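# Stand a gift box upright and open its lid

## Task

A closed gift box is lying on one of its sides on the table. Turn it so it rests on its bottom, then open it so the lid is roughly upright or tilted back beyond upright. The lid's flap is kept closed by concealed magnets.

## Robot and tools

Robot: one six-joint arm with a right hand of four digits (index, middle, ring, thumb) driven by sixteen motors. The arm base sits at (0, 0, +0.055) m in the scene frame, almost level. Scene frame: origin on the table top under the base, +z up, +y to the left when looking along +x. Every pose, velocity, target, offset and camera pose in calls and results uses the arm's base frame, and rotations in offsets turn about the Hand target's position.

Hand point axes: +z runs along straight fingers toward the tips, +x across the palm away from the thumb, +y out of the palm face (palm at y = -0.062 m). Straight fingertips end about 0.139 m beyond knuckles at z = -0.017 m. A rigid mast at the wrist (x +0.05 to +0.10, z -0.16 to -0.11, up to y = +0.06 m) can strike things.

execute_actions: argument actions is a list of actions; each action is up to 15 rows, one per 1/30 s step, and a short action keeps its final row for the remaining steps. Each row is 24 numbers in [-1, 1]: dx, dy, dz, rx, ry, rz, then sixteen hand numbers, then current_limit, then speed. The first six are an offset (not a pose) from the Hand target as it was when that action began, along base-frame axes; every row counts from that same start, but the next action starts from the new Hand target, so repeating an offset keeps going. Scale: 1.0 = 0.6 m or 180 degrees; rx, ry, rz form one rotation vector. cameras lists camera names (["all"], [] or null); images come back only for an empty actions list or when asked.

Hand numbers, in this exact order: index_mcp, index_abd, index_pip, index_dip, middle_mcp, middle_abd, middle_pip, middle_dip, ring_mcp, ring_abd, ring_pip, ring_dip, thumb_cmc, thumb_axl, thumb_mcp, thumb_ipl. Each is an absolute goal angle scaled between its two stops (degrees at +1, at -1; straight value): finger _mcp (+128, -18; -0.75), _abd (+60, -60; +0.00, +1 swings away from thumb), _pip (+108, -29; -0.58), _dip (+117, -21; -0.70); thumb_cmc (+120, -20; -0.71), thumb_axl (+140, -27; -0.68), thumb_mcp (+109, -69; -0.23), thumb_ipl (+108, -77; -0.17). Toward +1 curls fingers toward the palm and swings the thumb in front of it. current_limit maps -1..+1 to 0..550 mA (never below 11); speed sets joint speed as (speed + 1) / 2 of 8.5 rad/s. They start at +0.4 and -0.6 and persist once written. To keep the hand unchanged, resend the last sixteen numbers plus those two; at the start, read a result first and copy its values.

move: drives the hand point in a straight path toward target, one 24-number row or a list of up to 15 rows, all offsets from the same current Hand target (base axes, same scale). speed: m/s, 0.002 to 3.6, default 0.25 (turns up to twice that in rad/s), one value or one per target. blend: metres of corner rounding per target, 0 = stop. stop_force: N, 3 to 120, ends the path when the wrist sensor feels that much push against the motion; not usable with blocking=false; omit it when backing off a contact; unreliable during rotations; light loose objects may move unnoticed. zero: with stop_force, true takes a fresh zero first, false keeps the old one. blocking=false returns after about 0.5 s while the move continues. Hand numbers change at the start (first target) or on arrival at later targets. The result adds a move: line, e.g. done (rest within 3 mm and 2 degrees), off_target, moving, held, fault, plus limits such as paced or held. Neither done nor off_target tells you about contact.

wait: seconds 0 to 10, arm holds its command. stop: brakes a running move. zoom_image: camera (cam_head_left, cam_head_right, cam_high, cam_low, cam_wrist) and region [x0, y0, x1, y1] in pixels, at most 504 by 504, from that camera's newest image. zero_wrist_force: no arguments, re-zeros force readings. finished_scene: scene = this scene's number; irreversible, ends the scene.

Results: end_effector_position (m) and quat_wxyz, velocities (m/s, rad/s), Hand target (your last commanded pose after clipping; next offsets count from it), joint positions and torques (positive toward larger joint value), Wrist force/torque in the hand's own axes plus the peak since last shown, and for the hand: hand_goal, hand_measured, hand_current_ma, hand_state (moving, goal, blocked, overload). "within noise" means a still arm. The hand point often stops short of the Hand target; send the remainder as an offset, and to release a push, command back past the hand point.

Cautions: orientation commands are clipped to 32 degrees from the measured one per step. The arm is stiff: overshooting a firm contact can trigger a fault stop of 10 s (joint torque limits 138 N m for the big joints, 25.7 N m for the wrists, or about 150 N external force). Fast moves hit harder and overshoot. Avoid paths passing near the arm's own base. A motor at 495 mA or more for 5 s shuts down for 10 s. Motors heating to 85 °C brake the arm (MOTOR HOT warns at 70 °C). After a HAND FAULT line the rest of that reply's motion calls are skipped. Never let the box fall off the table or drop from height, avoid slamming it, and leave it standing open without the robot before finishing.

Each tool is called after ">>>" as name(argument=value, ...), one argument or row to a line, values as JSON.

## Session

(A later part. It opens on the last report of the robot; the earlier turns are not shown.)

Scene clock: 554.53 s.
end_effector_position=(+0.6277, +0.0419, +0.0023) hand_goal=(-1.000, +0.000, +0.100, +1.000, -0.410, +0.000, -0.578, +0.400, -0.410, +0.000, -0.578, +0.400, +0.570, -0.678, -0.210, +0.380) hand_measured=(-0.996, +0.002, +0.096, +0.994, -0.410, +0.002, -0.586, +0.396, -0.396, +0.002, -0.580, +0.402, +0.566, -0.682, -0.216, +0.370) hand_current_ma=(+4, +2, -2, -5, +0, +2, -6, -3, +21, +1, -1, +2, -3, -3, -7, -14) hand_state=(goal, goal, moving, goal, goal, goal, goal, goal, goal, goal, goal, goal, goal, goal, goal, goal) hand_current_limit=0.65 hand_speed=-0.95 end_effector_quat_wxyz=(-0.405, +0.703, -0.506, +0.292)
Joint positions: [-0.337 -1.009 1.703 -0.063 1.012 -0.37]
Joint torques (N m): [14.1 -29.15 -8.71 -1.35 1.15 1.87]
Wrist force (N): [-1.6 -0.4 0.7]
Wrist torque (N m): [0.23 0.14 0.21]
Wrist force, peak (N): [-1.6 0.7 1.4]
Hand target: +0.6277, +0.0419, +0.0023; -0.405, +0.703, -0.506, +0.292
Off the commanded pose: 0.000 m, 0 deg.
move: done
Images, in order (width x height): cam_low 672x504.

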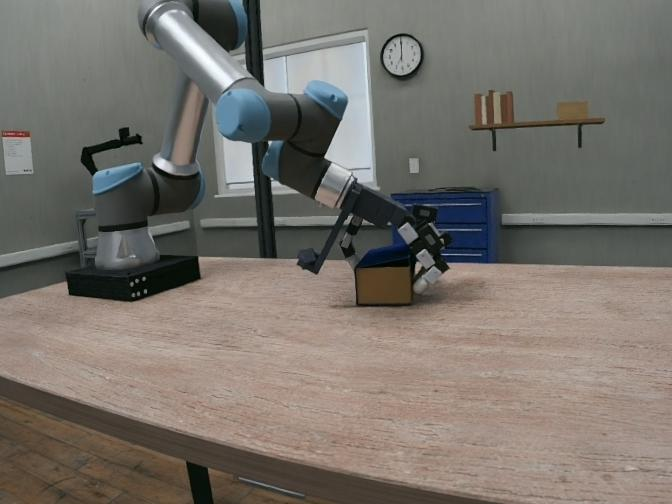

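>>> wait(
  seconds=0.1,
  cameras=["cam_high","cam_head_left","cam_low"],
)

>>> zoom_image(
  camera="cam_head_left",
  region=[280, 310, 370, 410],
)

>>> zoom_image(
  camera="cam_low",
  region=[390, 220, 460, 300],
)

>>> zoom_image(
  camera="cam_high",
  region=[400, 180, 490, 300],
)

Scene clock: 558.47 s.
end_effector_position=(+0.6277, +0.0419, +0.0023) hand_goal=(-1.000, +0.000, +0.100, +1.000, -0.410, +0.000, -0.578, +0.400, -0.410, +0.000, -0.578, +0.400, +0.570, -0.678, -0.210, +0.380) hand_measured=(-0.994, +0.002, +0.098, +0.996, -0.410, +0.002, -0.584, +0.396, -0.396, +0.002, -0.580, +0.402, +0.566, -0.680, -0.216, +0.372) hand_current_ma=(+5, +2, -1, -3, +0, +2, -7, -3, +21, +1, -1, +2, -3, -3, -7, -15) hand_state=(goal, goal, goal, goal, goal, goal, goal, goal, goal, goal, goal, goal, goal, goal, goal, goal) hand_current_limit=0.65 hand_speed=-0.95 end_effector_quat_wxyz=(-0.405, +0.703, -0.506, +0.292)
Joint positions: [-0.337 -1.009 1.703 -0.063 1.012 -0.37]
Joint torques (N m): [13.34 -27.93 -8.86 -1.03 1.08 1.28]
Wrist force (N): [-1.5 -0.1 0.9]
Wrist torque (N m): [0.26 0.13 0.22]
Wrist force, peak (N): [-1.7 -0.4 1.2]
Hand target: +0.6277, +0.0419, +0.0023; -0.405, +0.703, -0.506, +0.292
Off the commanded pose: 0.000 m, 0 deg.
wait: 0.10 s; at rest from the start
Images, in order (width x height): cam_head_left 672x504, cam_high 672x504, cam_low 672x504.

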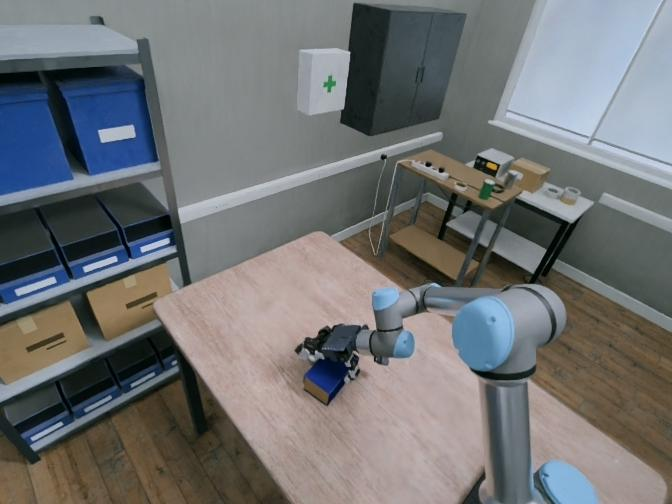

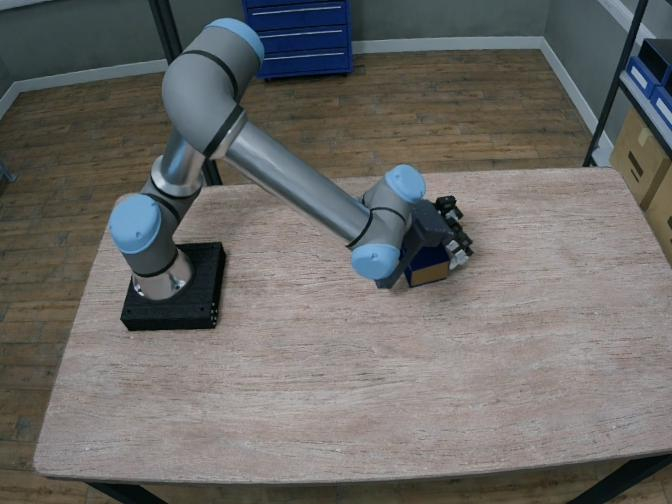

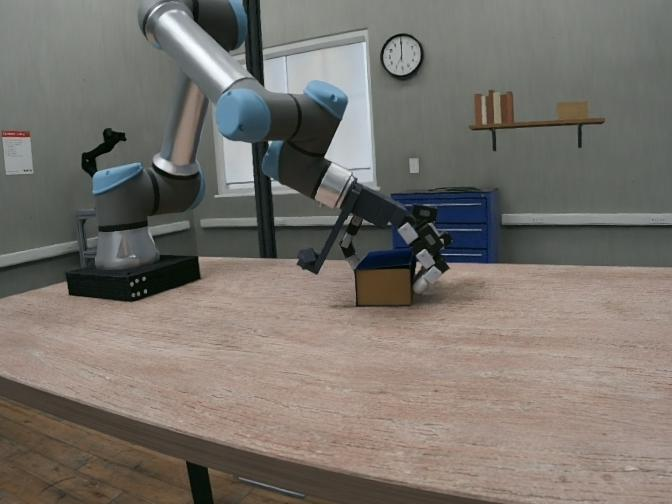

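Scaled by 5.040 from the camera's 672x504 image, which has a finer 960x720 frame.

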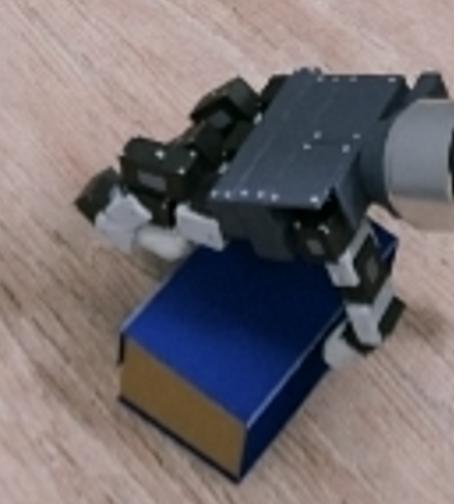

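Scaled by 6.300 from the camera's 672x504 image, which has a finer 960x720 frame.

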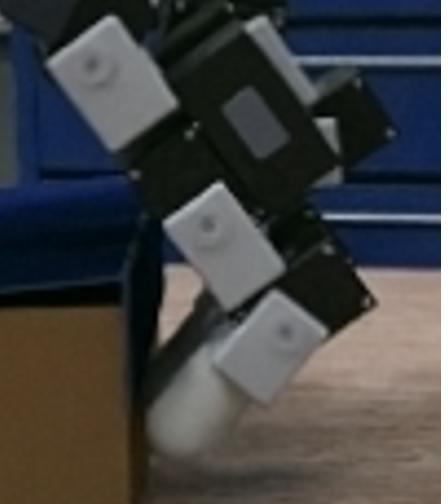

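Scaled by 4.200 from the camera's 672x504 image, which has a finer 960x720 frame.

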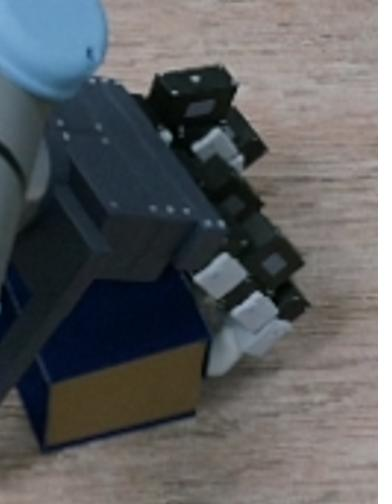

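>>> move(
  target=[
    [0,0,0,0,0,0,-0.89,0,-0.431,0.174,-0.75,0,-0.5,0.25,-0.75,0,-0.5,0.25,0.571,-0.678,-0.35,0.1,0.4,-0.3],
    [0.004,0.0013,-0.016,0,0,0,-0.72,0,-0.5,0,-0.493,0,-0.577,0.333,-0.493,0,-0.577,0.333,0.571,-0.678,-0.15,0.438,0.2,-0.7],
    [0.004,0.0013,-0.016,0,0,0,-0.5,0,-0.577,0.3,-0.35,0,-0.577,0.45,-0.35,0,-0.577,0.45,0.571,-0.678,0.2,0.5,0.65,-0.8],
  ],
  speed=0.08,
)

>>> move(
  target=[
    [0,0,0,0,0,0,-0.44,0,-0.577,0.565,-0.35,0,-0.577,0.45,-0.35,0,-0.577,0.45,0.571,-0.678,0.2,0.5,0.65,-0.8],
    [0,0,0,0,0,0,-0.52,0,-0.577,0.85,-0.35,0,-0.577,0.45,-0.35,0,-0.577,0.45,0.571,-0.678,0.2,0.5,0.65,-0.8],
    [0,0,0,0,0,0,-0.6,0,-0.55,0.97,-0.35,0,-0.577,0.45,-0.35,0,-0.577,0.45,0.571,-0.678,0.2,0.5,0.65,-0.8],
    [0,0,0,0,0,0,-0.75,0,-0.285,0.9,-0.35,0,-0.577,0.45,-0.35,0,-0.577,0.45,0.571,-0.678,0.2,0.5,0.65,-0.8],
  ],
  speed=0.08,
  cameras=["cam_low"],
)

>>> zoom_image(
  camera="cam_low",
  region=[350, 220, 450, 320],
)

Scene clock: 592.60 s.
end_effector_position=(+0.6301, +0.0427, -0.0073) hand_goal=(-0.500, +0.000, -0.578, +0.300, -0.350, +0.000, -0.578, +0.450, -0.350, +0.000, -0.578, +0.450, +0.570, -0.678, +0.200, +0.500) hand_measured=(-0.538, +0.002, -0.584, +0.278, -0.448, +0.024, -0.616, +0.394, -0.384, +0.006, -0.592, +0.424, +0.520, -0.704, -0.154, +0.458) hand_current_ma=(-83, +1, -7, -34, -314, +33, -78, -129, -69, +5, -19, -46, -112, -61, -454, -134) hand_state=(blocked, goal, goal, blocked, blocked, blocked, blocked, blocked, blocked, goal, goal, blocked, blocked, blocked, blocked, blocked) hand_current_limit=0.65 hand_speed=-0.80 end_effector_quat_wxyz=(-0.405, +0.703, -0.506, +0.292)
Joint positions: [-0.333 -0.99 1.702 -0.082 1.015 -0.368]
Joint torques (N m): [13.69 -30.28 -24.49 -1.06 0.59 1.58]
Wrist force (N): [-1.4 -0.5 0.8]
Wrist torque (N m): [0.29 0.11 0.23]
Wrist force, peak (N): [-1.5 -2.0 0.6]
Hand target: +0.6301, +0.0427, -0.0073; -0.405, +0.703, -0.506, +0.292
Off the commanded pose: 0.000 m, 0 deg.
move: done

Scene clock: 595.27 s.
end_effector_position=(+0.6301, +0.0427, -0.0073) hand_goal=(-0.750, +0.000, -0.286, +0.900, -0.350, +0.000, -0.578, +0.450, -0.350, +0.000, -0.578, +0.450, +0.570, -0.678, +0.200, +0.500) hand_measured=(-0.784, +0.006, -0.394, +0.800, -0.440, +0.020, -0.608, +0.438, -0.368, +0.000, -0.590, +0.448, +0.522, -0.704, -0.184, +0.452) hand_current_ma=(-68, +5, -331, -298, -282, +24, -54, -15, -30, +0, -16, -2, -111, -60, -454, -159) hand_state=(blocked, goal, blocked, blocked, blocked, goal, blocked, goal, goal, goal, goal, goal, blocked, blocked, blocked, blocked) hand_current_limit=0.65 hand_speed=-0.80 end_effector_quat_wxyz=(-0.405, +0.703, -0.506, +0.292)
Joint positions: [-0.333 -0.99 1.702 -0.082 1.015 -0.368]
Joint torques (N m): [13.84 -34.02 -19.71 0.29 -1.34 -0.7]
Wrist force (N): [-1.9 -2.8 0.6]
Wrist torque (N m): [0.02 0.20 0.03]
Wrist force, peak (N): [-1.8 -4.6 -0.3]
Hand target: +0.6301, +0.0427, -0.0073; -0.405, +0.703, -0.506, +0.292
Off the commanded pose: 0.000 m, 0 deg.
move: done
Images, in order (width x height): cam_low 672x504.

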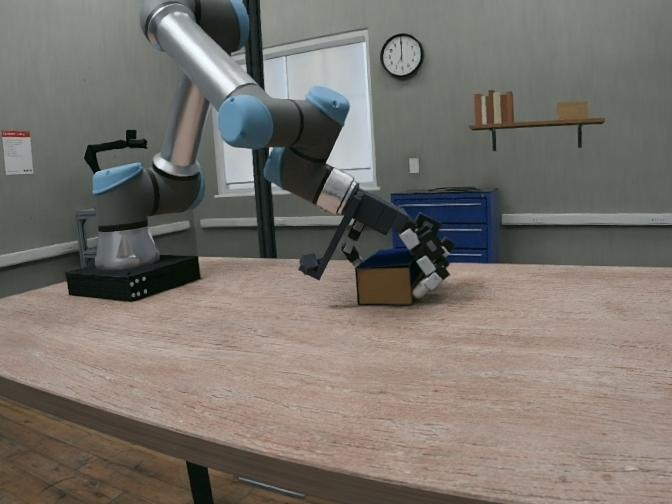

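Scaled by 5.040 from the camera's 672x504 image, which has a finer 960x720 frame.

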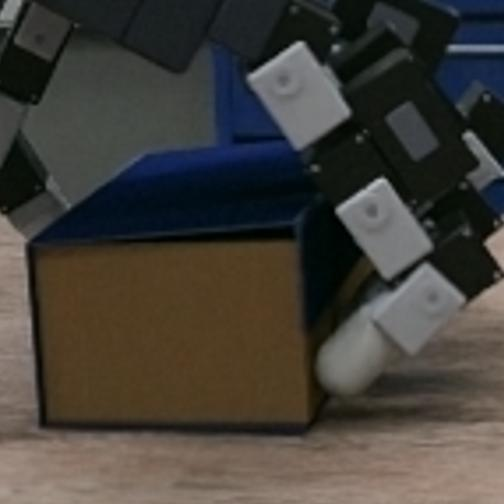

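>>> move(
  target=[
    [0,0,0,0,0,0,-0.75,0,-0.285,0.9,-0.648,0,-0.226,0.45,-0.33,0,-0.577,0.47,0.571,-0.678,0.2,0.5,0.65,-0.85],
    [0,0,0,0,0,0,-0.85,0,-0.25,0.92,-0.789,0,-0.055,0.56,-0.33,0,-0.577,0.47,0.571,-0.678,0.2,0.5,0.65,-0.85],
    [0,0,0,0,0,0,-0.95,0,-0.15,0.95,-0.94,0,0.162,0.6,-0.33,0,-0.577,0.47,0.571,-0.678,0.2,0.5,0.65,-0.85],
  ],
  speed=0.08,
  cameras=["cam_low"],
)

>>> zoom_image(
  camera="cam_low",
  region=[350, 220, 450, 320],
)

>>> move(
  target=[
    [0,0,0,0,0,0,-1,0,-0.0,0.98,-0.986,0,0.25,0.72,-0.33,0,-0.577,0.47,0.571,-0.678,0.2,0.5,0.65,-0.85],
    [0,0,0,0,0,0,-1,0,0.1,1,-0.908,0,0.117,0.954,-0.33,0,-0.577,0.47,0.571,-0.678,0.2,0.5,0.65,-0.85],
  ],
  speed=0.08,
  cameras=["cam_low"],
)

>>> zoom_image(
  camera="cam_low",
  region=[350, 220, 450, 320],
)

Scene clock: 602.50 s.
end_effector_position=(+0.6301, +0.0427, -0.0073) hand_goal=(-0.950, +0.000, -0.150, +0.950, -0.940, +0.000, +0.162, +0.600, -0.330, +0.000, -0.578, +0.470, +0.570, -0.678, +0.200, +0.500) hand_measured=(-0.956, +0.006, -0.180, +0.924, -0.942, +0.004, +0.120, +0.588, -0.364, +0.004, -0.594, +0.468, +0.522, -0.704, -0.192, +0.452) hand_current_ma=(-5, +5, -56, -43, -2, +3, -86, -17, -70, +3, -24, +0, -111, -60, -454, -162) hand_state=(goal, goal, blocked, blocked, goal, goal, blocked, goal, blocked, goal, goal, goal, blocked, blocked, blocked, blocked) hand_current_limit=0.65 hand_speed=-0.85 end_effector_quat_wxyz=(-0.405, +0.703, -0.506, +0.292)
Joint positions: [-0.333 -0.99 1.702 -0.082 1.015 -0.368]
Joint torques (N m): [13.19 -42.04 -10.71 1.01 -1.4 -1.03]
Wrist force (N): [-1.4 -1.2 1.1]
Wrist torque (N m): [0.13 0.14 0.11]
Wrist force, peak (N): [-2.0 -3.5 0.3]
Hand target: +0.6301, +0.0427, -0.0073; -0.405, +0.703, -0.506, +0.292
Off the commanded pose: 0.000 m, 0 deg.
move: done
Images, in order (width x height): cam_low 672x504.

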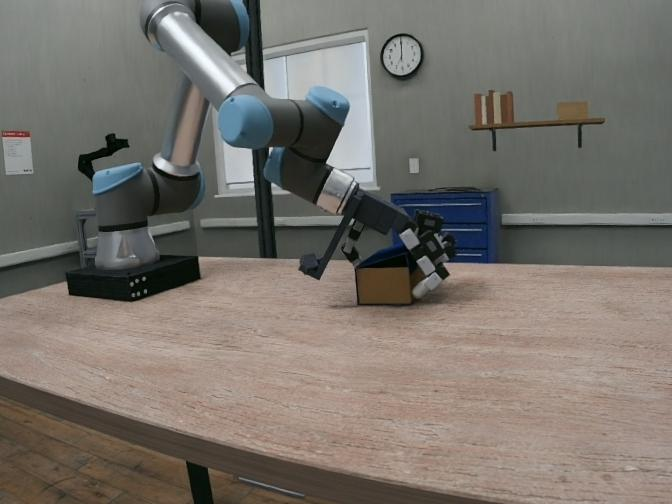

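Scaled by 5.040 from the camera's 672x504 image, which has a finer 960x720 frame.

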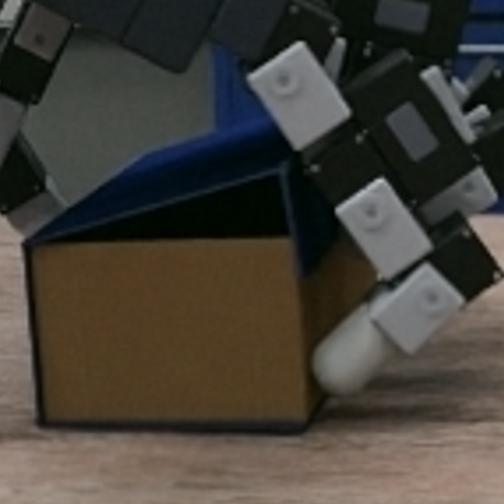

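Scene clock: 603.70 s.
end_effector_position=(+0.6301, +0.0427, -0.0073) hand_goal=(-1.000, +0.000, +0.100, +1.000, -0.908, +0.000, +0.116, +0.954, -0.330, +0.000, -0.578, +0.470, +0.570, -0.678, +0.200, +0.500) hand_measured=(-1.000, +0.006, -0.066, +0.948, -0.932, +0.004, +0.092, +0.922, -0.358, +0.006, -0.594, +0.470, +0.522, -0.702, -0.198, +0.452) hand_current_ma=(+0, +5, -454, -116, -42, +3, -42, -62, -55, +5, -24, +0, -109, -55, -454, -162) hand_state=(goal, goal, blocked, blocked, blocked, goal, blocked, blocked, blocked, goal, goal, goal, blocked, blocked, blocked, blocked) hand_current_limit=0.65 hand_speed=-0.85 end_effector_quat_wxyz=(-0.405, +0.703, -0.506, +0.292)
Joint positions: [-0.333 -0.99 1.702 -0.082 1.015 -0.368]
Joint torques (N m): [10.54 -43.36 -11.64 1.37 -1.51 -0.98]
Wrist force (N): [-2.7 -7.1 -1.3]
Wrist torque (N m): [-0.30 0.28 -0.06]
Wrist force, peak (N): [-3.0 -7.4 -1.2]
Hand target: +0.6301, +0.0427, -0.0073; -0.405, +0.703, -0.506, +0.292
Off the commanded pose: 0.000 m, 0 deg.
move: done
Images, in order (width x height): cam_low 672x504.

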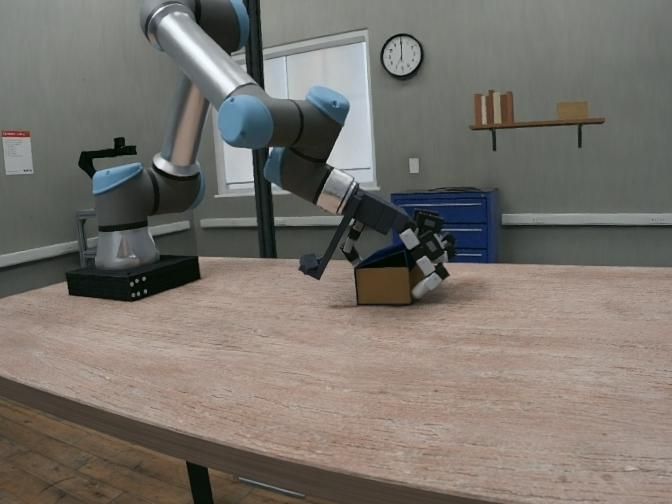

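Scaled by 5.040 from the camera's 672x504 image, which has a finer 960x720 frame.

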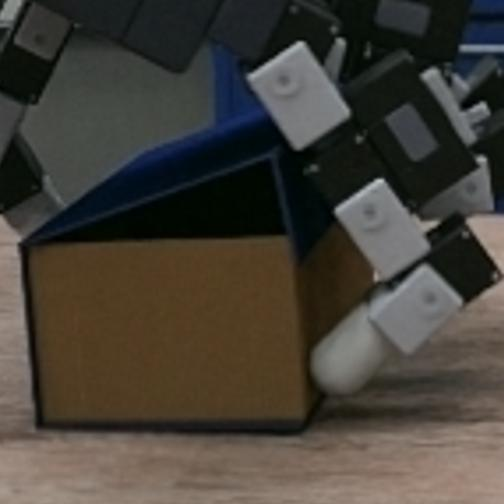

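>>> move(
  target=[
    [0,0,0,0,0,0,-1,0,0.1,0.98,-0.95,0,0.35,0.8,-0.33,0,-0.577,0.47,0.571,-0.678,0.2,0.5,0.65,-0.85],
    [0,0,0,0,0,0,-1,0,0.1,0.98,-1,0,0.566,0.609,-0.33,0,-0.577,0.47,0.571,-0.678,0.2,0.5,0.65,-0.85],
  ],
  speed=0.08,
  cameras=["cam_low","cam_head_left"],
)

>>> zoom_image(
  camera="cam_low",
  region=[350, 220, 450, 320],
)

>>> zoom_image(
  camera="cam_head_left",
  region=[280, 310, 370, 410],
)

Scene clock: 609.50 s.
end_effector_position=(+0.6301, +0.0427, -0.0073) hand_goal=(-1.000, +0.000, +0.100, +0.980, -1.000, +0.000, +0.566, +0.608, -0.330, +0.000, -0.578, +0.470, +0.570, -0.678, +0.200, +0.500) hand_measured=(-0.994, +0.002, +0.098, +0.976, -1.000, -0.012, +0.480, +0.676, -0.328, +0.004, -0.580, +0.470, +0.506, -0.702, -0.260, +0.448) hand_current_ma=(+5, +1, -1, -3, +0, -12, -237, +173, +2, +2, -1, +0, -161, -50, -453, -181) hand_state=(goal, goal, goal, goal, goal, goal, blocked, blocked, goal, goal, goal, goal, blocked, blocked, blocked, blocked) hand_current_limit=0.65 hand_speed=-0.85 end_effector_quat_wxyz=(-0.405, +0.703, -0.506, +0.292)
Joint positions: [-0.333 -0.99 1.702 -0.082 1.015 -0.368]
Joint torques (N m): [10.32 -45.86 -12.57 1.25 -1.22 -0.73]
Wrist force (N): [-0.6 -11.4 -2.0]
Wrist torque (N m): [-0.44 0.01 0.21]
Wrist force, peak (N): [0.0 -12.8 -2.4]
Hand target: +0.6301, +0.0427, -0.0073; -0.405, +0.703, -0.506, +0.292
Off the commanded pose: 0.000 m, 0 deg.
move: done
Images, in order (width x height): cam_head_left 672x504, cam_low 672x504.

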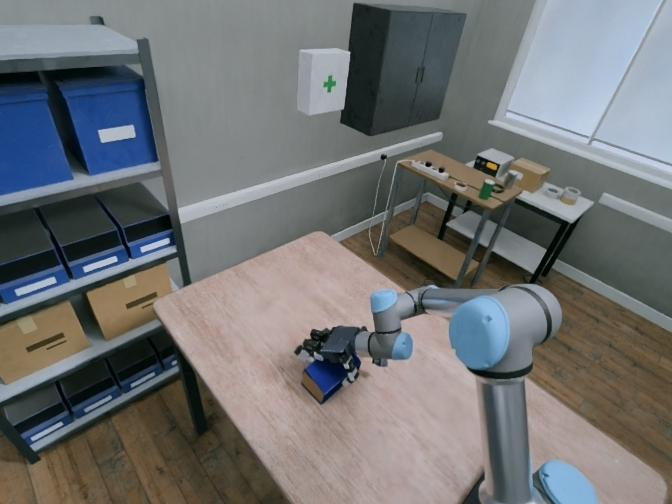

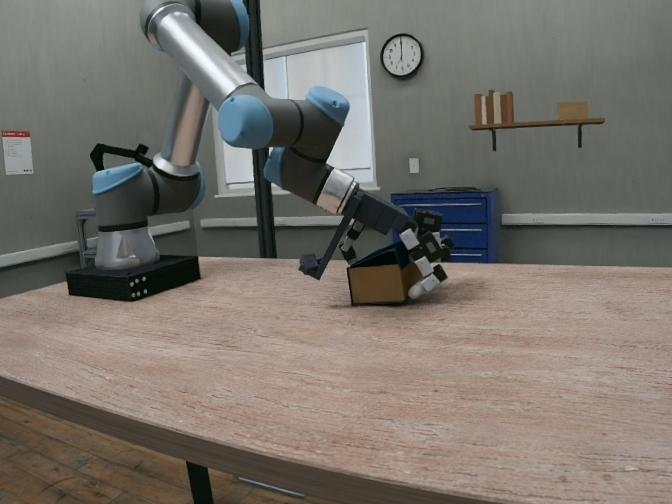

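Scaled by 5.040 from the camera's 672x504 image, which has a finer 960x720 frame.

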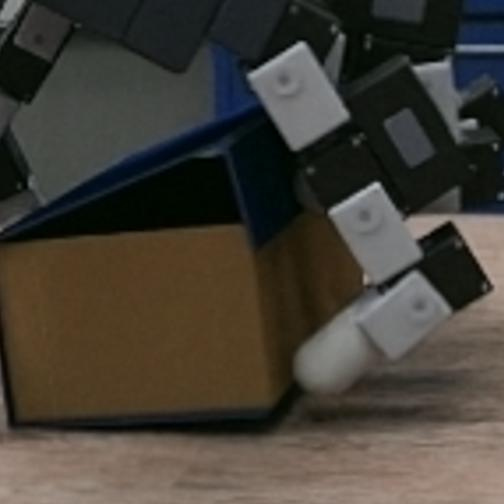

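Scaled by 5.040 from the camera's 672x504 image, which has a finer 960x720 frame.

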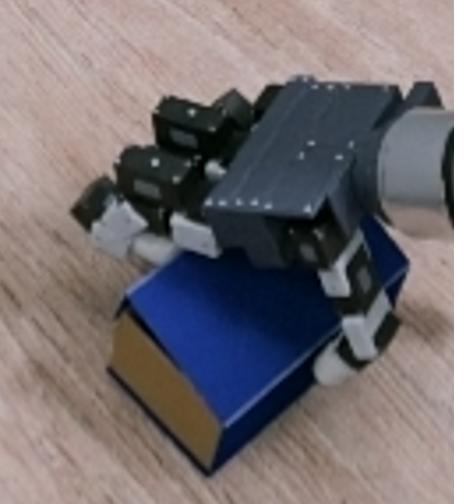

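>>> move(
  target=[
    [0,0,0,0,0,0,-1,0,0.1,0.98,-0.98,0,0.35,0.85,-0.648,0,-0.226,0.367,0.571,-0.678,-0.1,0.44,0.65,-0.85],
    [0,0,0,0,0,0,-1,0,0.1,0.98,-0.98,0,0.3,0.88,-0.789,0,-0.055,0.49,0.571,-0.678,-0.15,0.44,0.65,-0.85],
    [0,0,0,0,0,0,-1,0,0.1,0.98,-0.98,0,0.3,0.88,-0.94,0,0.162,0.55,0.571,-0.678,-0.15,0.44,0.65,-0.85],
  ],
  speed=0.08,
  cameras=["cam_low"],
)

>>> zoom_image(
  camera="cam_low",
  region=[350, 220, 450, 320],
)

Scene clock: 615.53 s.
end_effector_position=(+0.6301, +0.0427, -0.0073) hand_goal=(-1.000, +0.000, +0.100, +0.980, -0.980, +0.000, +0.300, +0.880, -0.940, +0.000, +0.162, +0.550, +0.570, -0.678, -0.150, +0.440) hand_measured=(-1.000, +0.002, +0.082, +0.980, -0.976, -0.004, +0.304, +0.876, -0.922, +0.004, +0.160, +0.546, +0.520, -0.700, -0.238, +0.424) hand_current_ma=(+0, +1, -28, +0, +4, -2, +3, -2, +30, +2, -1, -3, -114, -45, -356, -31) hand_state=(goal, goal, goal, goal, goal, goal, goal, goal, goal, goal, goal, goal, blocked, blocked, blocked, goal) hand_current_limit=0.65 hand_speed=-0.85 end_effector_quat_wxyz=(-0.405, +0.703, -0.506, +0.292)
Joint positions: [-0.333 -0.99 1.702 -0.082 1.015 -0.368]
Joint torques (N m): [10.15 -45.77 -12.46 1.24 -1.3 -0.58]
Wrist force (N): [-2.6 -4.8 -1.6]
Wrist torque (N m): [-0.17 0.16 0.29]
Wrist force, peak (N): [-0.5 -12.5 -2.1]
Hand target: +0.6301, +0.0427, -0.0073; -0.405, +0.703, -0.506, +0.292
Off the commanded pose: 0.000 m, 0 deg.
move: done
Images, in order (width x height): cam_low 672x504.

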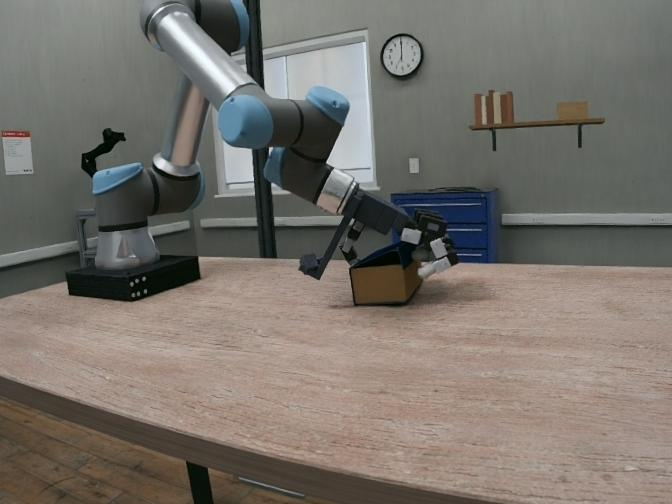

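Scaled by 5.040 from the camera's 672x504 image, which has a finer 960x720 frame.

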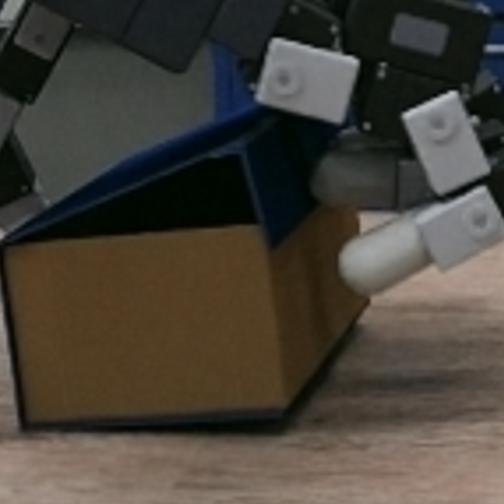

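>>> move(
  target=[
    [0,0,0,0,0,0,-1,0,0.1,0.98,-0.98,0,0.3,0.88,-0.97,0,0.25,0.75,0.571,-0.678,-0.1,0.44,0.65,-0.85],
    [0,0,0,0,0,0,-1,0,0.1,0.98,-0.98,0,0.3,0.88,-0.97,0,0.4,0.8,0.571,-0.678,-0.1,0.44,0.65,-0.85],
  ],
  speed=0.08,
  cameras=["cam_low"],
)

>>> zoom_image(
  camera="cam_low",
  region=[350, 220, 450, 320],
)

Scene clock: 619.77 s.
end_effector_position=(+0.6301, +0.0427, -0.0073) hand_goal=(-1.000, +0.000, +0.100, +0.980, -0.980, +0.000, +0.300, +0.880, -0.970, +0.000, +0.400, +0.800, +0.570, -0.678, -0.100, +0.440) hand_measured=(-1.000, +0.002, +0.082, +0.980, -0.976, -0.004, +0.304, +0.876, -0.952, +0.004, +0.398, +0.796, +0.520, -0.700, -0.238, +0.424) hand_current_ma=(+0, +1, -28, +0, +4, -2, +3, -2, +28, +2, -2, -3, -114, -45, -454, -31) hand_state=(goal, goal, goal, goal, goal, goal, goal, goal, goal, goal, goal, goal, blocked, blocked, blocked, goal) hand_current_limit=0.65 hand_speed=-0.85 end_effector_quat_wxyz=(-0.405, +0.703, -0.506, +0.292)
Joint positions: [-0.333 -0.99 1.702 -0.082 1.015 -0.368]
Joint torques (N m): [7.93 -45.82 -14.12 0.81 -1.32 -0.66]
Wrist force (N): [-2.5 -4.3 -1.3]
Wrist torque (N m): [-0.16 0.14 0.30]
Wrist force, peak (N): [-2.7 -5.4 -1.8]
Hand target: +0.6301, +0.0427, -0.0073; -0.405, +0.703, -0.506, +0.292
Off the commanded pose: 0.000 m, 0 deg.
move: done
Images, in order (width x height): cam_low 672x504.

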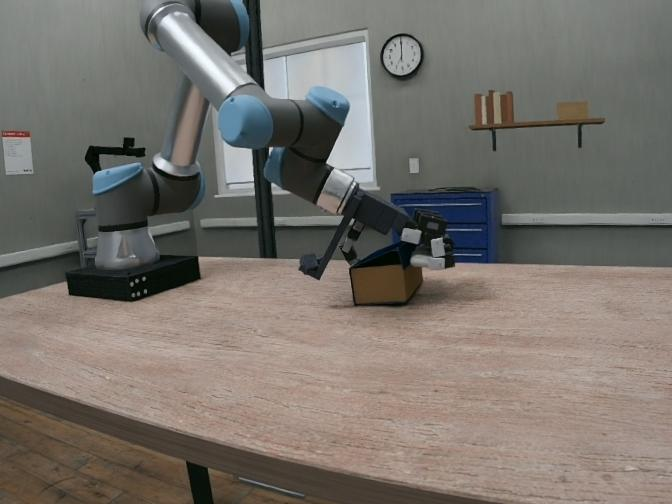

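Scaled by 5.040 from the camera's 672x504 image, which has a finer 960x720 frame.

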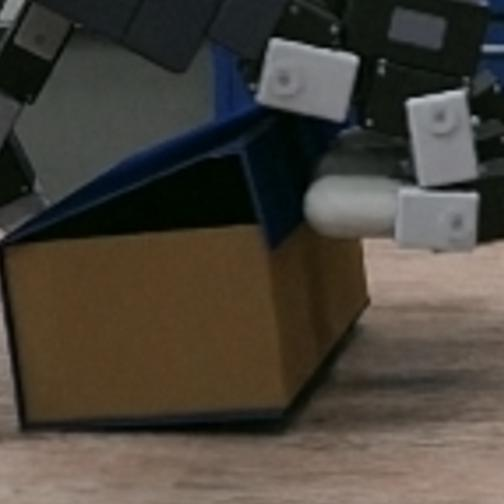

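>>> move(
  target=[
    [0,0,0,0,0,0,-1,0,0.1,0.98,-0.98,0,0.3,0.88,-0.85,0,0.0,0.2,0.571,-0.678,-0.15,0.44,0.65,-0.8],
    [0,0,0,0,0,0,-1,0,0.1,0.98,-0.98,0,0.3,0.88,-0.866,0,0.533,-0.084,0.571,-0.678,-0.1,0.44,0.65,-0.8],
    [0,0,0,0,0,0,-1,0,0.1,0.98,-0.98,0,0.3,0.88,-0.969,0,0.84,-0.207,0.571,-0.678,-0.1,0.44,0.65,-0.8],
  ],
  speed=0.08,
  cameras=["cam_low"],
)

>>> zoom_image(
  camera="cam_low",
  region=[350, 220, 450, 320],
)

>>> move(
  target=[
    [0,0,0,0,0,0,-1,0,0.1,0.98,-0.98,0,0.3,0.88,-0.975,0,0.591,0.3,0.571,-0.678,-0.1,0.44,0.65,-0.8],
    [0,0,0,0,0,0,-1,0,0.1,0.98,-0.98,0,0.3,0.88,-0.99,0,0.514,0.574,0.571,-0.678,-0.1,0.44,0.65,-0.8],
  ],
  speed=0.08,
  cameras=["cam_low"],
)

>>> zoom_image(
  camera="cam_low",
  region=[350, 220, 450, 320],
)

Scene clock: 636.37 s.
end_effector_position=(+0.6301, +0.0427, -0.0073) hand_goal=(-1.000, +0.000, +0.100, +0.980, -0.980, +0.000, +0.300, +0.880, -0.970, +0.000, +0.840, -0.208, +0.570, -0.678, -0.100, +0.440) hand_measured=(-1.000, +0.002, +0.082, +0.982, -0.976, -0.004, +0.304, +0.876, -0.970, +0.002, +0.806, -0.214, +0.520, -0.700, -0.238, +0.424) hand_current_ma=(+0, +1, -28, +1, +5, -2, +3, -2, +0, +1, -65, -5, -114, -45, -454, -31) hand_state=(goal, goal, goal, goal, goal, goal, goal, goal, goal, goal, blocked, goal, blocked, blocked, blocked, goal) hand_current_limit=0.65 hand_speed=-0.80 end_effector_quat_wxyz=(-0.405, +0.703, -0.506, +0.292)
Joint positions: [-0.333 -0.99 1.702 -0.082 1.015 -0.368]
Joint torques (N m): [6.87 -46.35 -11.65 0.56 -1.09 -0.83]
Wrist force (N): [-2.5 -3.6 -1.6]
Wrist torque (N m): [-0.09 0.09 0.30]
Wrist force, peak (N): [-2.9 -5.4 -1.8]
Hand target: +0.6301, +0.0427, -0.0073; -0.405, +0.703, -0.506, +0.292
Off the commanded pose: 0.000 m, 0 deg.
move: done
Images, in order (width x height): cam_low 672x504.

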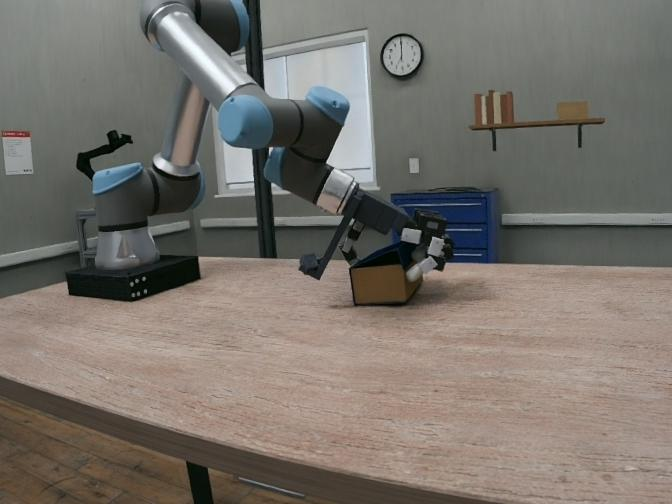

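Scaled by 5.040 from the camera's 672x504 image, which has a finer 960x720 frame.

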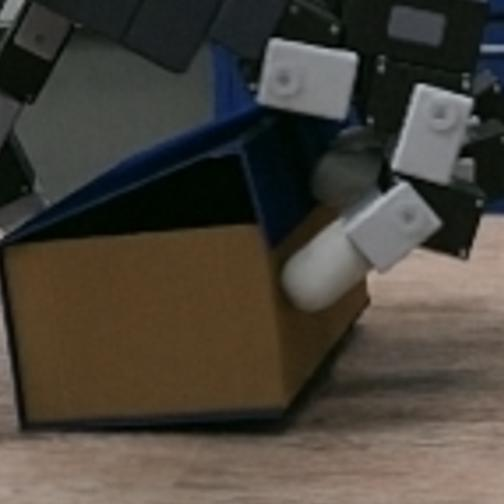

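Scene clock: 638.03 s.
end_effector_position=(+0.6301, +0.0427, -0.0073) hand_goal=(-1.000, +0.000, +0.100, +0.980, -0.980, +0.000, +0.300, +0.880, -0.990, +0.000, +0.514, +0.574, +0.570, -0.678, -0.100, +0.440) hand_measured=(-1.000, +0.002, +0.082, +0.982, -0.976, -0.004, +0.304, +0.876, -0.974, +0.002, +0.516, +0.570, +0.520, -0.700, -0.238, +0.424) hand_current_ma=(+0, +1, -28, +1, +5, -2, +3, -2, +24, +1, +2, -3, -114, -45, -454, -31) hand_state=(goal, goal, goal, goal, goal, goal, goal, goal, goal, goal, goal, goal, blocked, blocked, blocked, goal) hand_current_limit=0.65 hand_speed=-0.80 end_effector_quat_wxyz=(-0.405, +0.703, -0.506, +0.292)
Joint positions: [-0.333 -0.99 1.702 -0.082 1.015 -0.368]
Joint torques (N m): [4.75 -44.64 -12.12 0.77 -0.98 -0.37]
Wrist force (N): [-2.4 -4.6 -2.1]
Wrist torque (N m): [-0.15 0.14 0.30]
Wrist force, peak (N): [-2.6 -4.7 -2.2]
Hand target: +0.6301, +0.0427, -0.0073; -0.405, +0.703, -0.506, +0.292
Off the commanded pose: 0.000 m, 0 deg.
move: done
Images, in order (width x height): cam_low 672x504.

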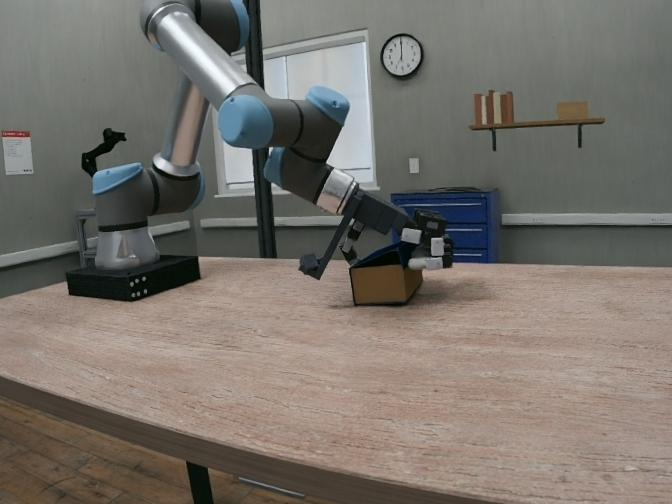

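Scaled by 5.040 from the camera's 672x504 image, which has a finer 960x720 frame.

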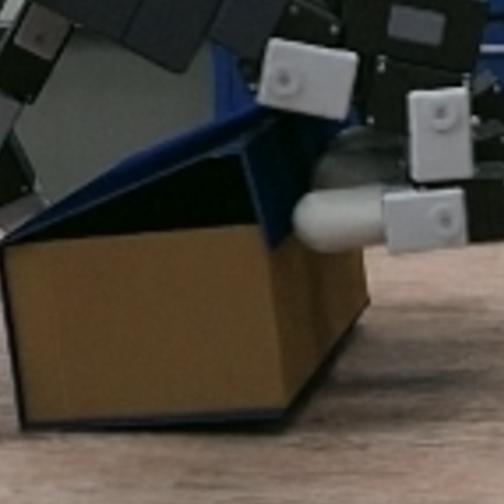

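>>> move(
  target=[
    [0,0,0,0,0,0,-1,0,0.1,0.98,-0.98,0,0.3,0.88,-0.866,0,0.533,-0.084,0.571,-0.678,-0.1,0.44,0.65,-0.7],
    [0,0,0,0,0,0,-1,0,0.1,0.98,-0.98,0,0.3,0.88,-0.969,0,0.84,-0.15,0.571,-0.678,-0.1,0.44,0.65,-0.8],
    [-0.016,-0.0053,0,0,0,0,-1,0,0.0,0.95,-0.96,0,0.1,0.9,-0.969,0,0.84,-0.15,0.571,-0.678,-0.1,0.44,0.65,-0.8],
  ],
  speed=0.03,
  cameras=["cam_low"],
)

>>> zoom_image(
  camera="cam_low",
  region=[350, 220, 450, 320],
)

>>> move(
  target=[
    [0,0,0,0,0,0,-1,0,0.0,0.95,-0.96,0,0.1,0.9,-0.975,0,0.7,0.25,0.571,-0.678,-0.1,0.44,0.65,-0.8],
    [0,0,0,0,0,0,-1,0,0.0,0.95,-0.96,0,0.1,0.9,-0.99,0,0.6,0.5,0.571,-0.678,-0.1,0.44,0.65,-0.8],
  ],
  speed=0.08,
  cameras=["cam_low","cam_head_left","cam_high"],
)

>>> zoom_image(
  camera="cam_low",
  region=[350, 220, 450, 320],
)

>>> zoom_image(
  camera="cam_high",
  region=[400, 180, 490, 300],
)

Scene clock: 653.53 s.
end_effector_position=(+0.6205, +0.0395, -0.0073) hand_goal=(-1.000, +0.000, +0.000, +0.950, -0.960, +0.000, +0.100, +0.900, -0.970, +0.000, +0.840, -0.150, +0.570, -0.678, -0.100, +0.440) hand_measured=(-1.000, +0.002, +0.002, +0.972, -0.954, -0.002, +0.104, +0.896, -0.990, -0.004, +0.802, -0.168, +0.522, -0.698, -0.222, +0.422) hand_current_ma=(+0, +1, +1, +37, +5, -2, +4, -2, -32, -3, -75, -26, -112, -42, -454, -41) hand_state=(goal, goal, goal, blocked, goal, goal, goal, goal, goal, goal, blocked, goal, blocked, blocked, blocked, goal) hand_current_limit=0.65 hand_speed=-0.80 end_effector_quat_wxyz=(-0.405, +0.703, -0.506, +0.292)
Joint positions: [-0.347 -1.006 1.732 -0.09 1.004 -0.377]
Joint torques (N m): [-11.56 -49.79 -8.55 -0.99 -2.4 -2.14]
Wrist force (N): [-1.4 -2.8 -1.1]
Wrist torque (N m): [0.04 0.01 0.42]
Wrist force, peak (N): [-0.5 -10.0 -1.4]
Hand target: +0.6205, +0.0395, -0.0073; -0.405, +0.703, -0.506, +0.292
Off the commanded pose: 0.000 m, 0 deg.
move: done
Images, in order (width x height): cam_low 672x504.

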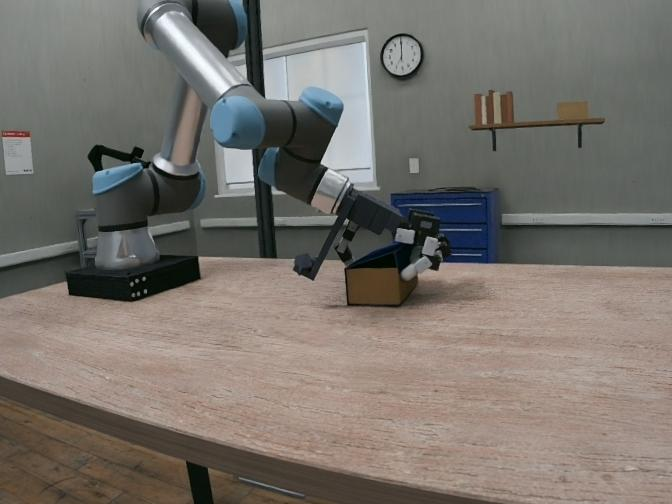

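Scaled by 5.040 from the camera's 672x504 image, which has a finer 960x720 frame.

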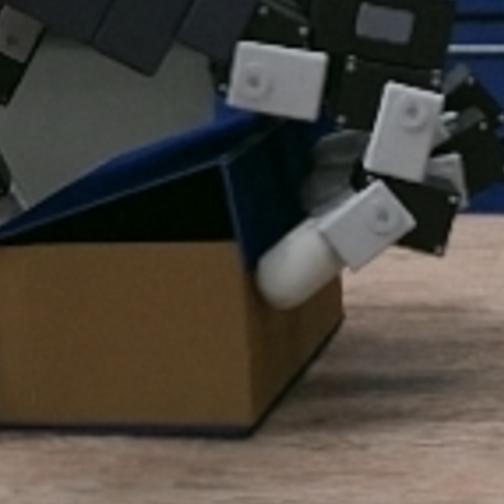

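Scene clock: 655.03 s.
end_effector_position=(+0.6205, +0.0395, -0.0073) hand_goal=(-1.000, +0.000, +0.000, +0.950, -0.960, +0.000, +0.100, +0.900, -0.990, +0.000, +0.600, +0.500, +0.570, -0.678, -0.100, +0.440) hand_measured=(-1.000, +0.002, -0.006, +0.974, -0.954, -0.002, +0.104, +0.896, -1.000, -0.004, +0.564, +0.454, +0.534, -0.694, -0.208, +0.416) hand_current_ma=(+0, +1, -5, +38, +5, -2, +4, -2, -11, -2, -72, -103, -71, -31, -454, -61) hand_state=(goal, goal, goal, blocked, goal, goal, goal, goal, goal, goal, blocked, blocked, blocked, goal, blocked, blocked) hand_current_limit=0.65 hand_speed=-0.80 end_effector_quat_wxyz=(-0.405, +0.703, -0.506, +0.292)
Joint positions: [-0.347 -1.006 1.732 -0.09 1.004 -0.377]
Joint torques (N m): [-11.33 -50.58 -16.83 -1.2 -0.67 -1.7]
Wrist force (N): [-0.8 -3.9 -1.2]
Wrist torque (N m): [0.04 -0.03 0.48]
Wrist force, peak (N): [-2.5 -3.9 -0.9]
Hand target: +0.6205, +0.0395, -0.0073; -0.405, +0.703, -0.506, +0.292
Off the commanded pose: 0.000 m, 0 deg.
move: done
Images, in order (width x height): cam_head_left 672x504, cam_high 672x504, cam_low 672x504.

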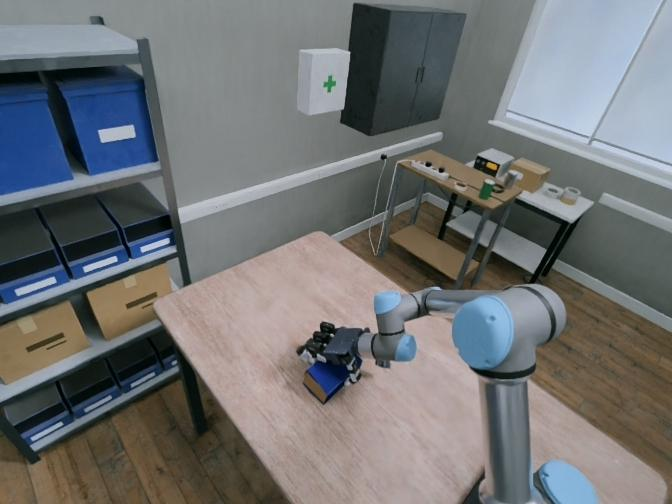

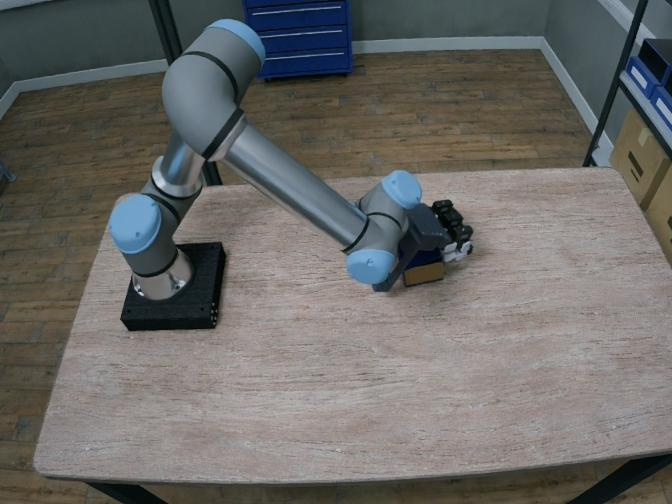

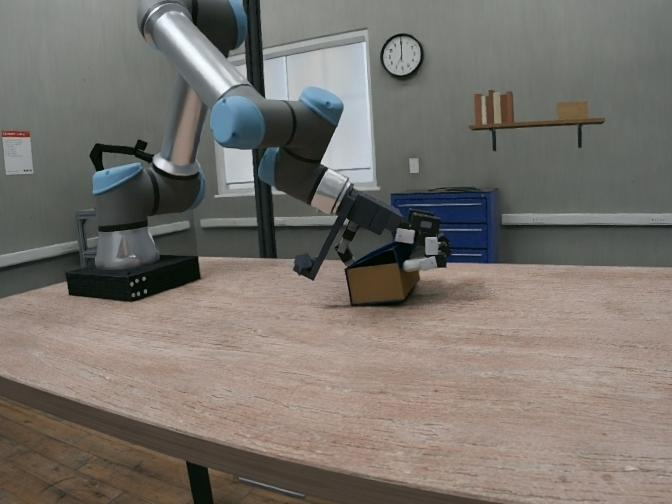

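Scaled by 5.040 from the camera's 672x504 image, which has a finer 960x720 frame.

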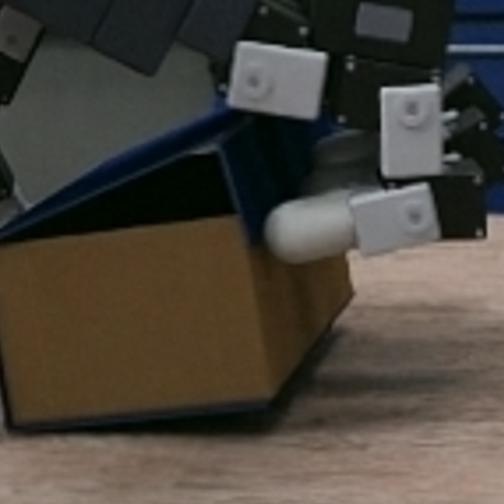

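Scaled by 4.200 from the camera's 672x504 image, which has a finer 960x720 frame.

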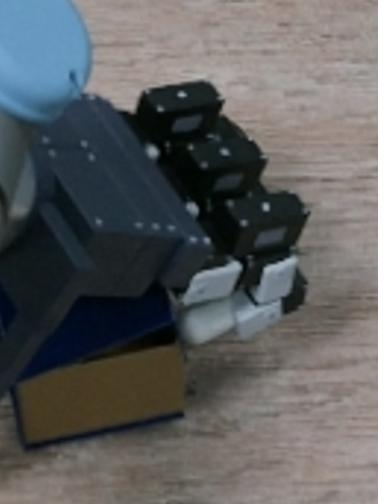

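>>> move(
  target=[
    [0,0,0.016,0,0,0,-1,0,0.0,0.97,-0.97,0,0.15,0.92,-0.99,0,0.6,0.5,0.571,-0.678,-0.2,0.4,0.65,-0.8],
    [-0.006,-0.002,0.032,0,0,0,-1,0,0.0,0.97,-0.97,0,0.15,0.92,-0.99,0,0.6,0.5,0.571,-0.678,-0.22,0.4,0.65,-0.8],
  ],
  speed=0.03,
  cameras=["cam_low"],
)

>>> zoom_image(
  camera="cam_low",
  region=[350, 220, 450, 320],
)

Scene clock: 660.33 s.
end_effector_position=(+0.6169, +0.0383, +0.0119) hand_goal=(-1.000, +0.000, +0.000, +0.970, -0.970, +0.000, +0.150, +0.920, -0.990, +0.000, +0.600, +0.500, +0.570, -0.678, -0.220, +0.400) hand_measured=(-0.994, +0.002, -0.002, +0.970, -0.956, -0.002, +0.148, +0.916, -0.986, -0.002, +0.596, +0.496, +0.564, -0.682, -0.222, +0.394) hand_current_ma=(+5, +1, -1, +0, +22, -2, -1, -2, +4, -2, -2, -2, -5, -4, -2, -8) hand_state=(goal, goal, goal, goal, goal, goal, goal, goal, goal, goal, goal, goal, goal, goal, goal, goal) hand_current_limit=0.65 hand_speed=-0.80 end_effector_quat_wxyz=(-0.405, +0.703, -0.506, +0.292)
Joint positions: [-0.352 -1.042 1.73 -0.051 1 -0.381]
Joint torques (N m): [-13.17 -51.76 -9.32 1.13 -2.58 -2.07]
Wrist force (N): [-1.6 -0.6 0.3]
Wrist torque (N m): [0.24 0.15 0.27]
Wrist force, peak (N): [-0.8 -4.1 -1.1]
Hand target: +0.6169, +0.0383, +0.0119; -0.405, +0.703, -0.506, +0.292
Off the commanded pose: 0.000 m, 0 deg.
move: done
Images, in order (width x height): cam_low 672x504.

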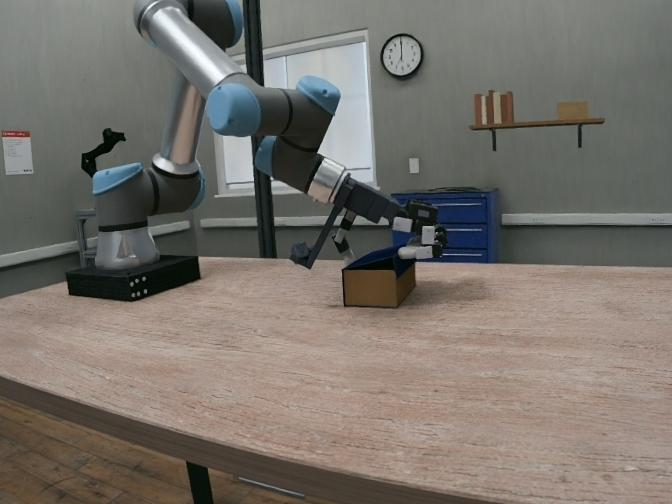

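Scaled by 5.040 from the camera's 672x504 image, which has a finer 960x720 frame.

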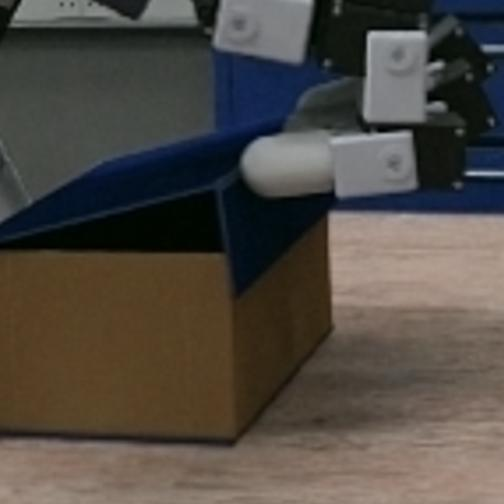

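>>> wait(
  seconds=1,
  cameras=["cam_low"],
)

>>> zoom_image(
  camera="cam_low",
  region=[350, 220, 450, 320],
)

Scene clock: 663.03 s.
end_effector_position=(+0.6169, +0.0383, +0.0119) hand_goal=(-1.000, +0.000, +0.000, +0.970, -0.970, +0.000, +0.150, +0.920, -0.990, +0.000, +0.600, +0.500, +0.570, -0.678, -0.220, +0.400) hand_measured=(-0.994, +0.002, -0.002, +0.970, -0.956, -0.002, +0.148, +0.916, -0.986, -0.002, +0.596, +0.496, +0.564, -0.682, -0.222, +0.394) hand_current_ma=(+5, +1, -1, +0, +22, -2, -1, -2, +4, -2, -2, -2, -5, -4, -2, -8) hand_state=(goal, goal, goal, goal, goal, goal, goal, goal, goal, goal, goal, goal, goal, goal, goal, goal) hand_current_limit=0.65 hand_speed=-0.80 end_effector_quat_wxyz=(-0.405, +0.703, -0.506, +0.292)
Joint positions: [-0.352 -1.042 1.73 -0.051 1 -0.381]
Joint torques (N m): [-11.7 -52.06 -12.76 -0.81 -0.62 -2]
Wrist force (N): [-1.5 -0.7 0.4]
Wrist torque (N m): [0.23 0.14 0.27]
Wrist force, peak (N): [-1.7 -0.6 0.9]
Hand target: +0.6169, +0.0383, +0.0119; -0.405, +0.703, -0.506, +0.292
Off the commanded pose: 0.000 m, 0 deg.
wait: 1.00 s; at rest from the start
Images, in order (width x height): cam_low 672x504.

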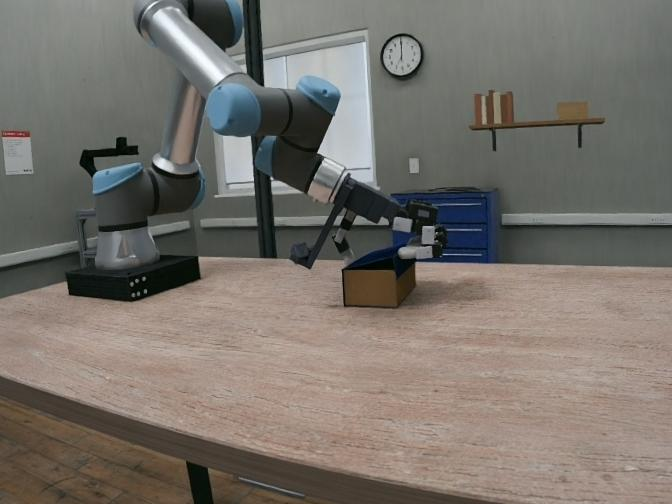

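Scaled by 5.040 from the camera's 672x504 image, which has a finer 960x720 frame.

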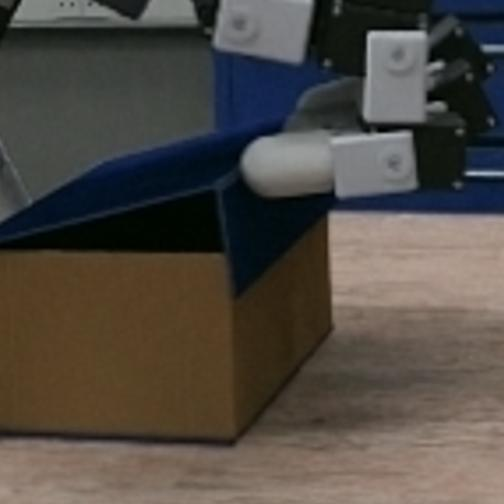

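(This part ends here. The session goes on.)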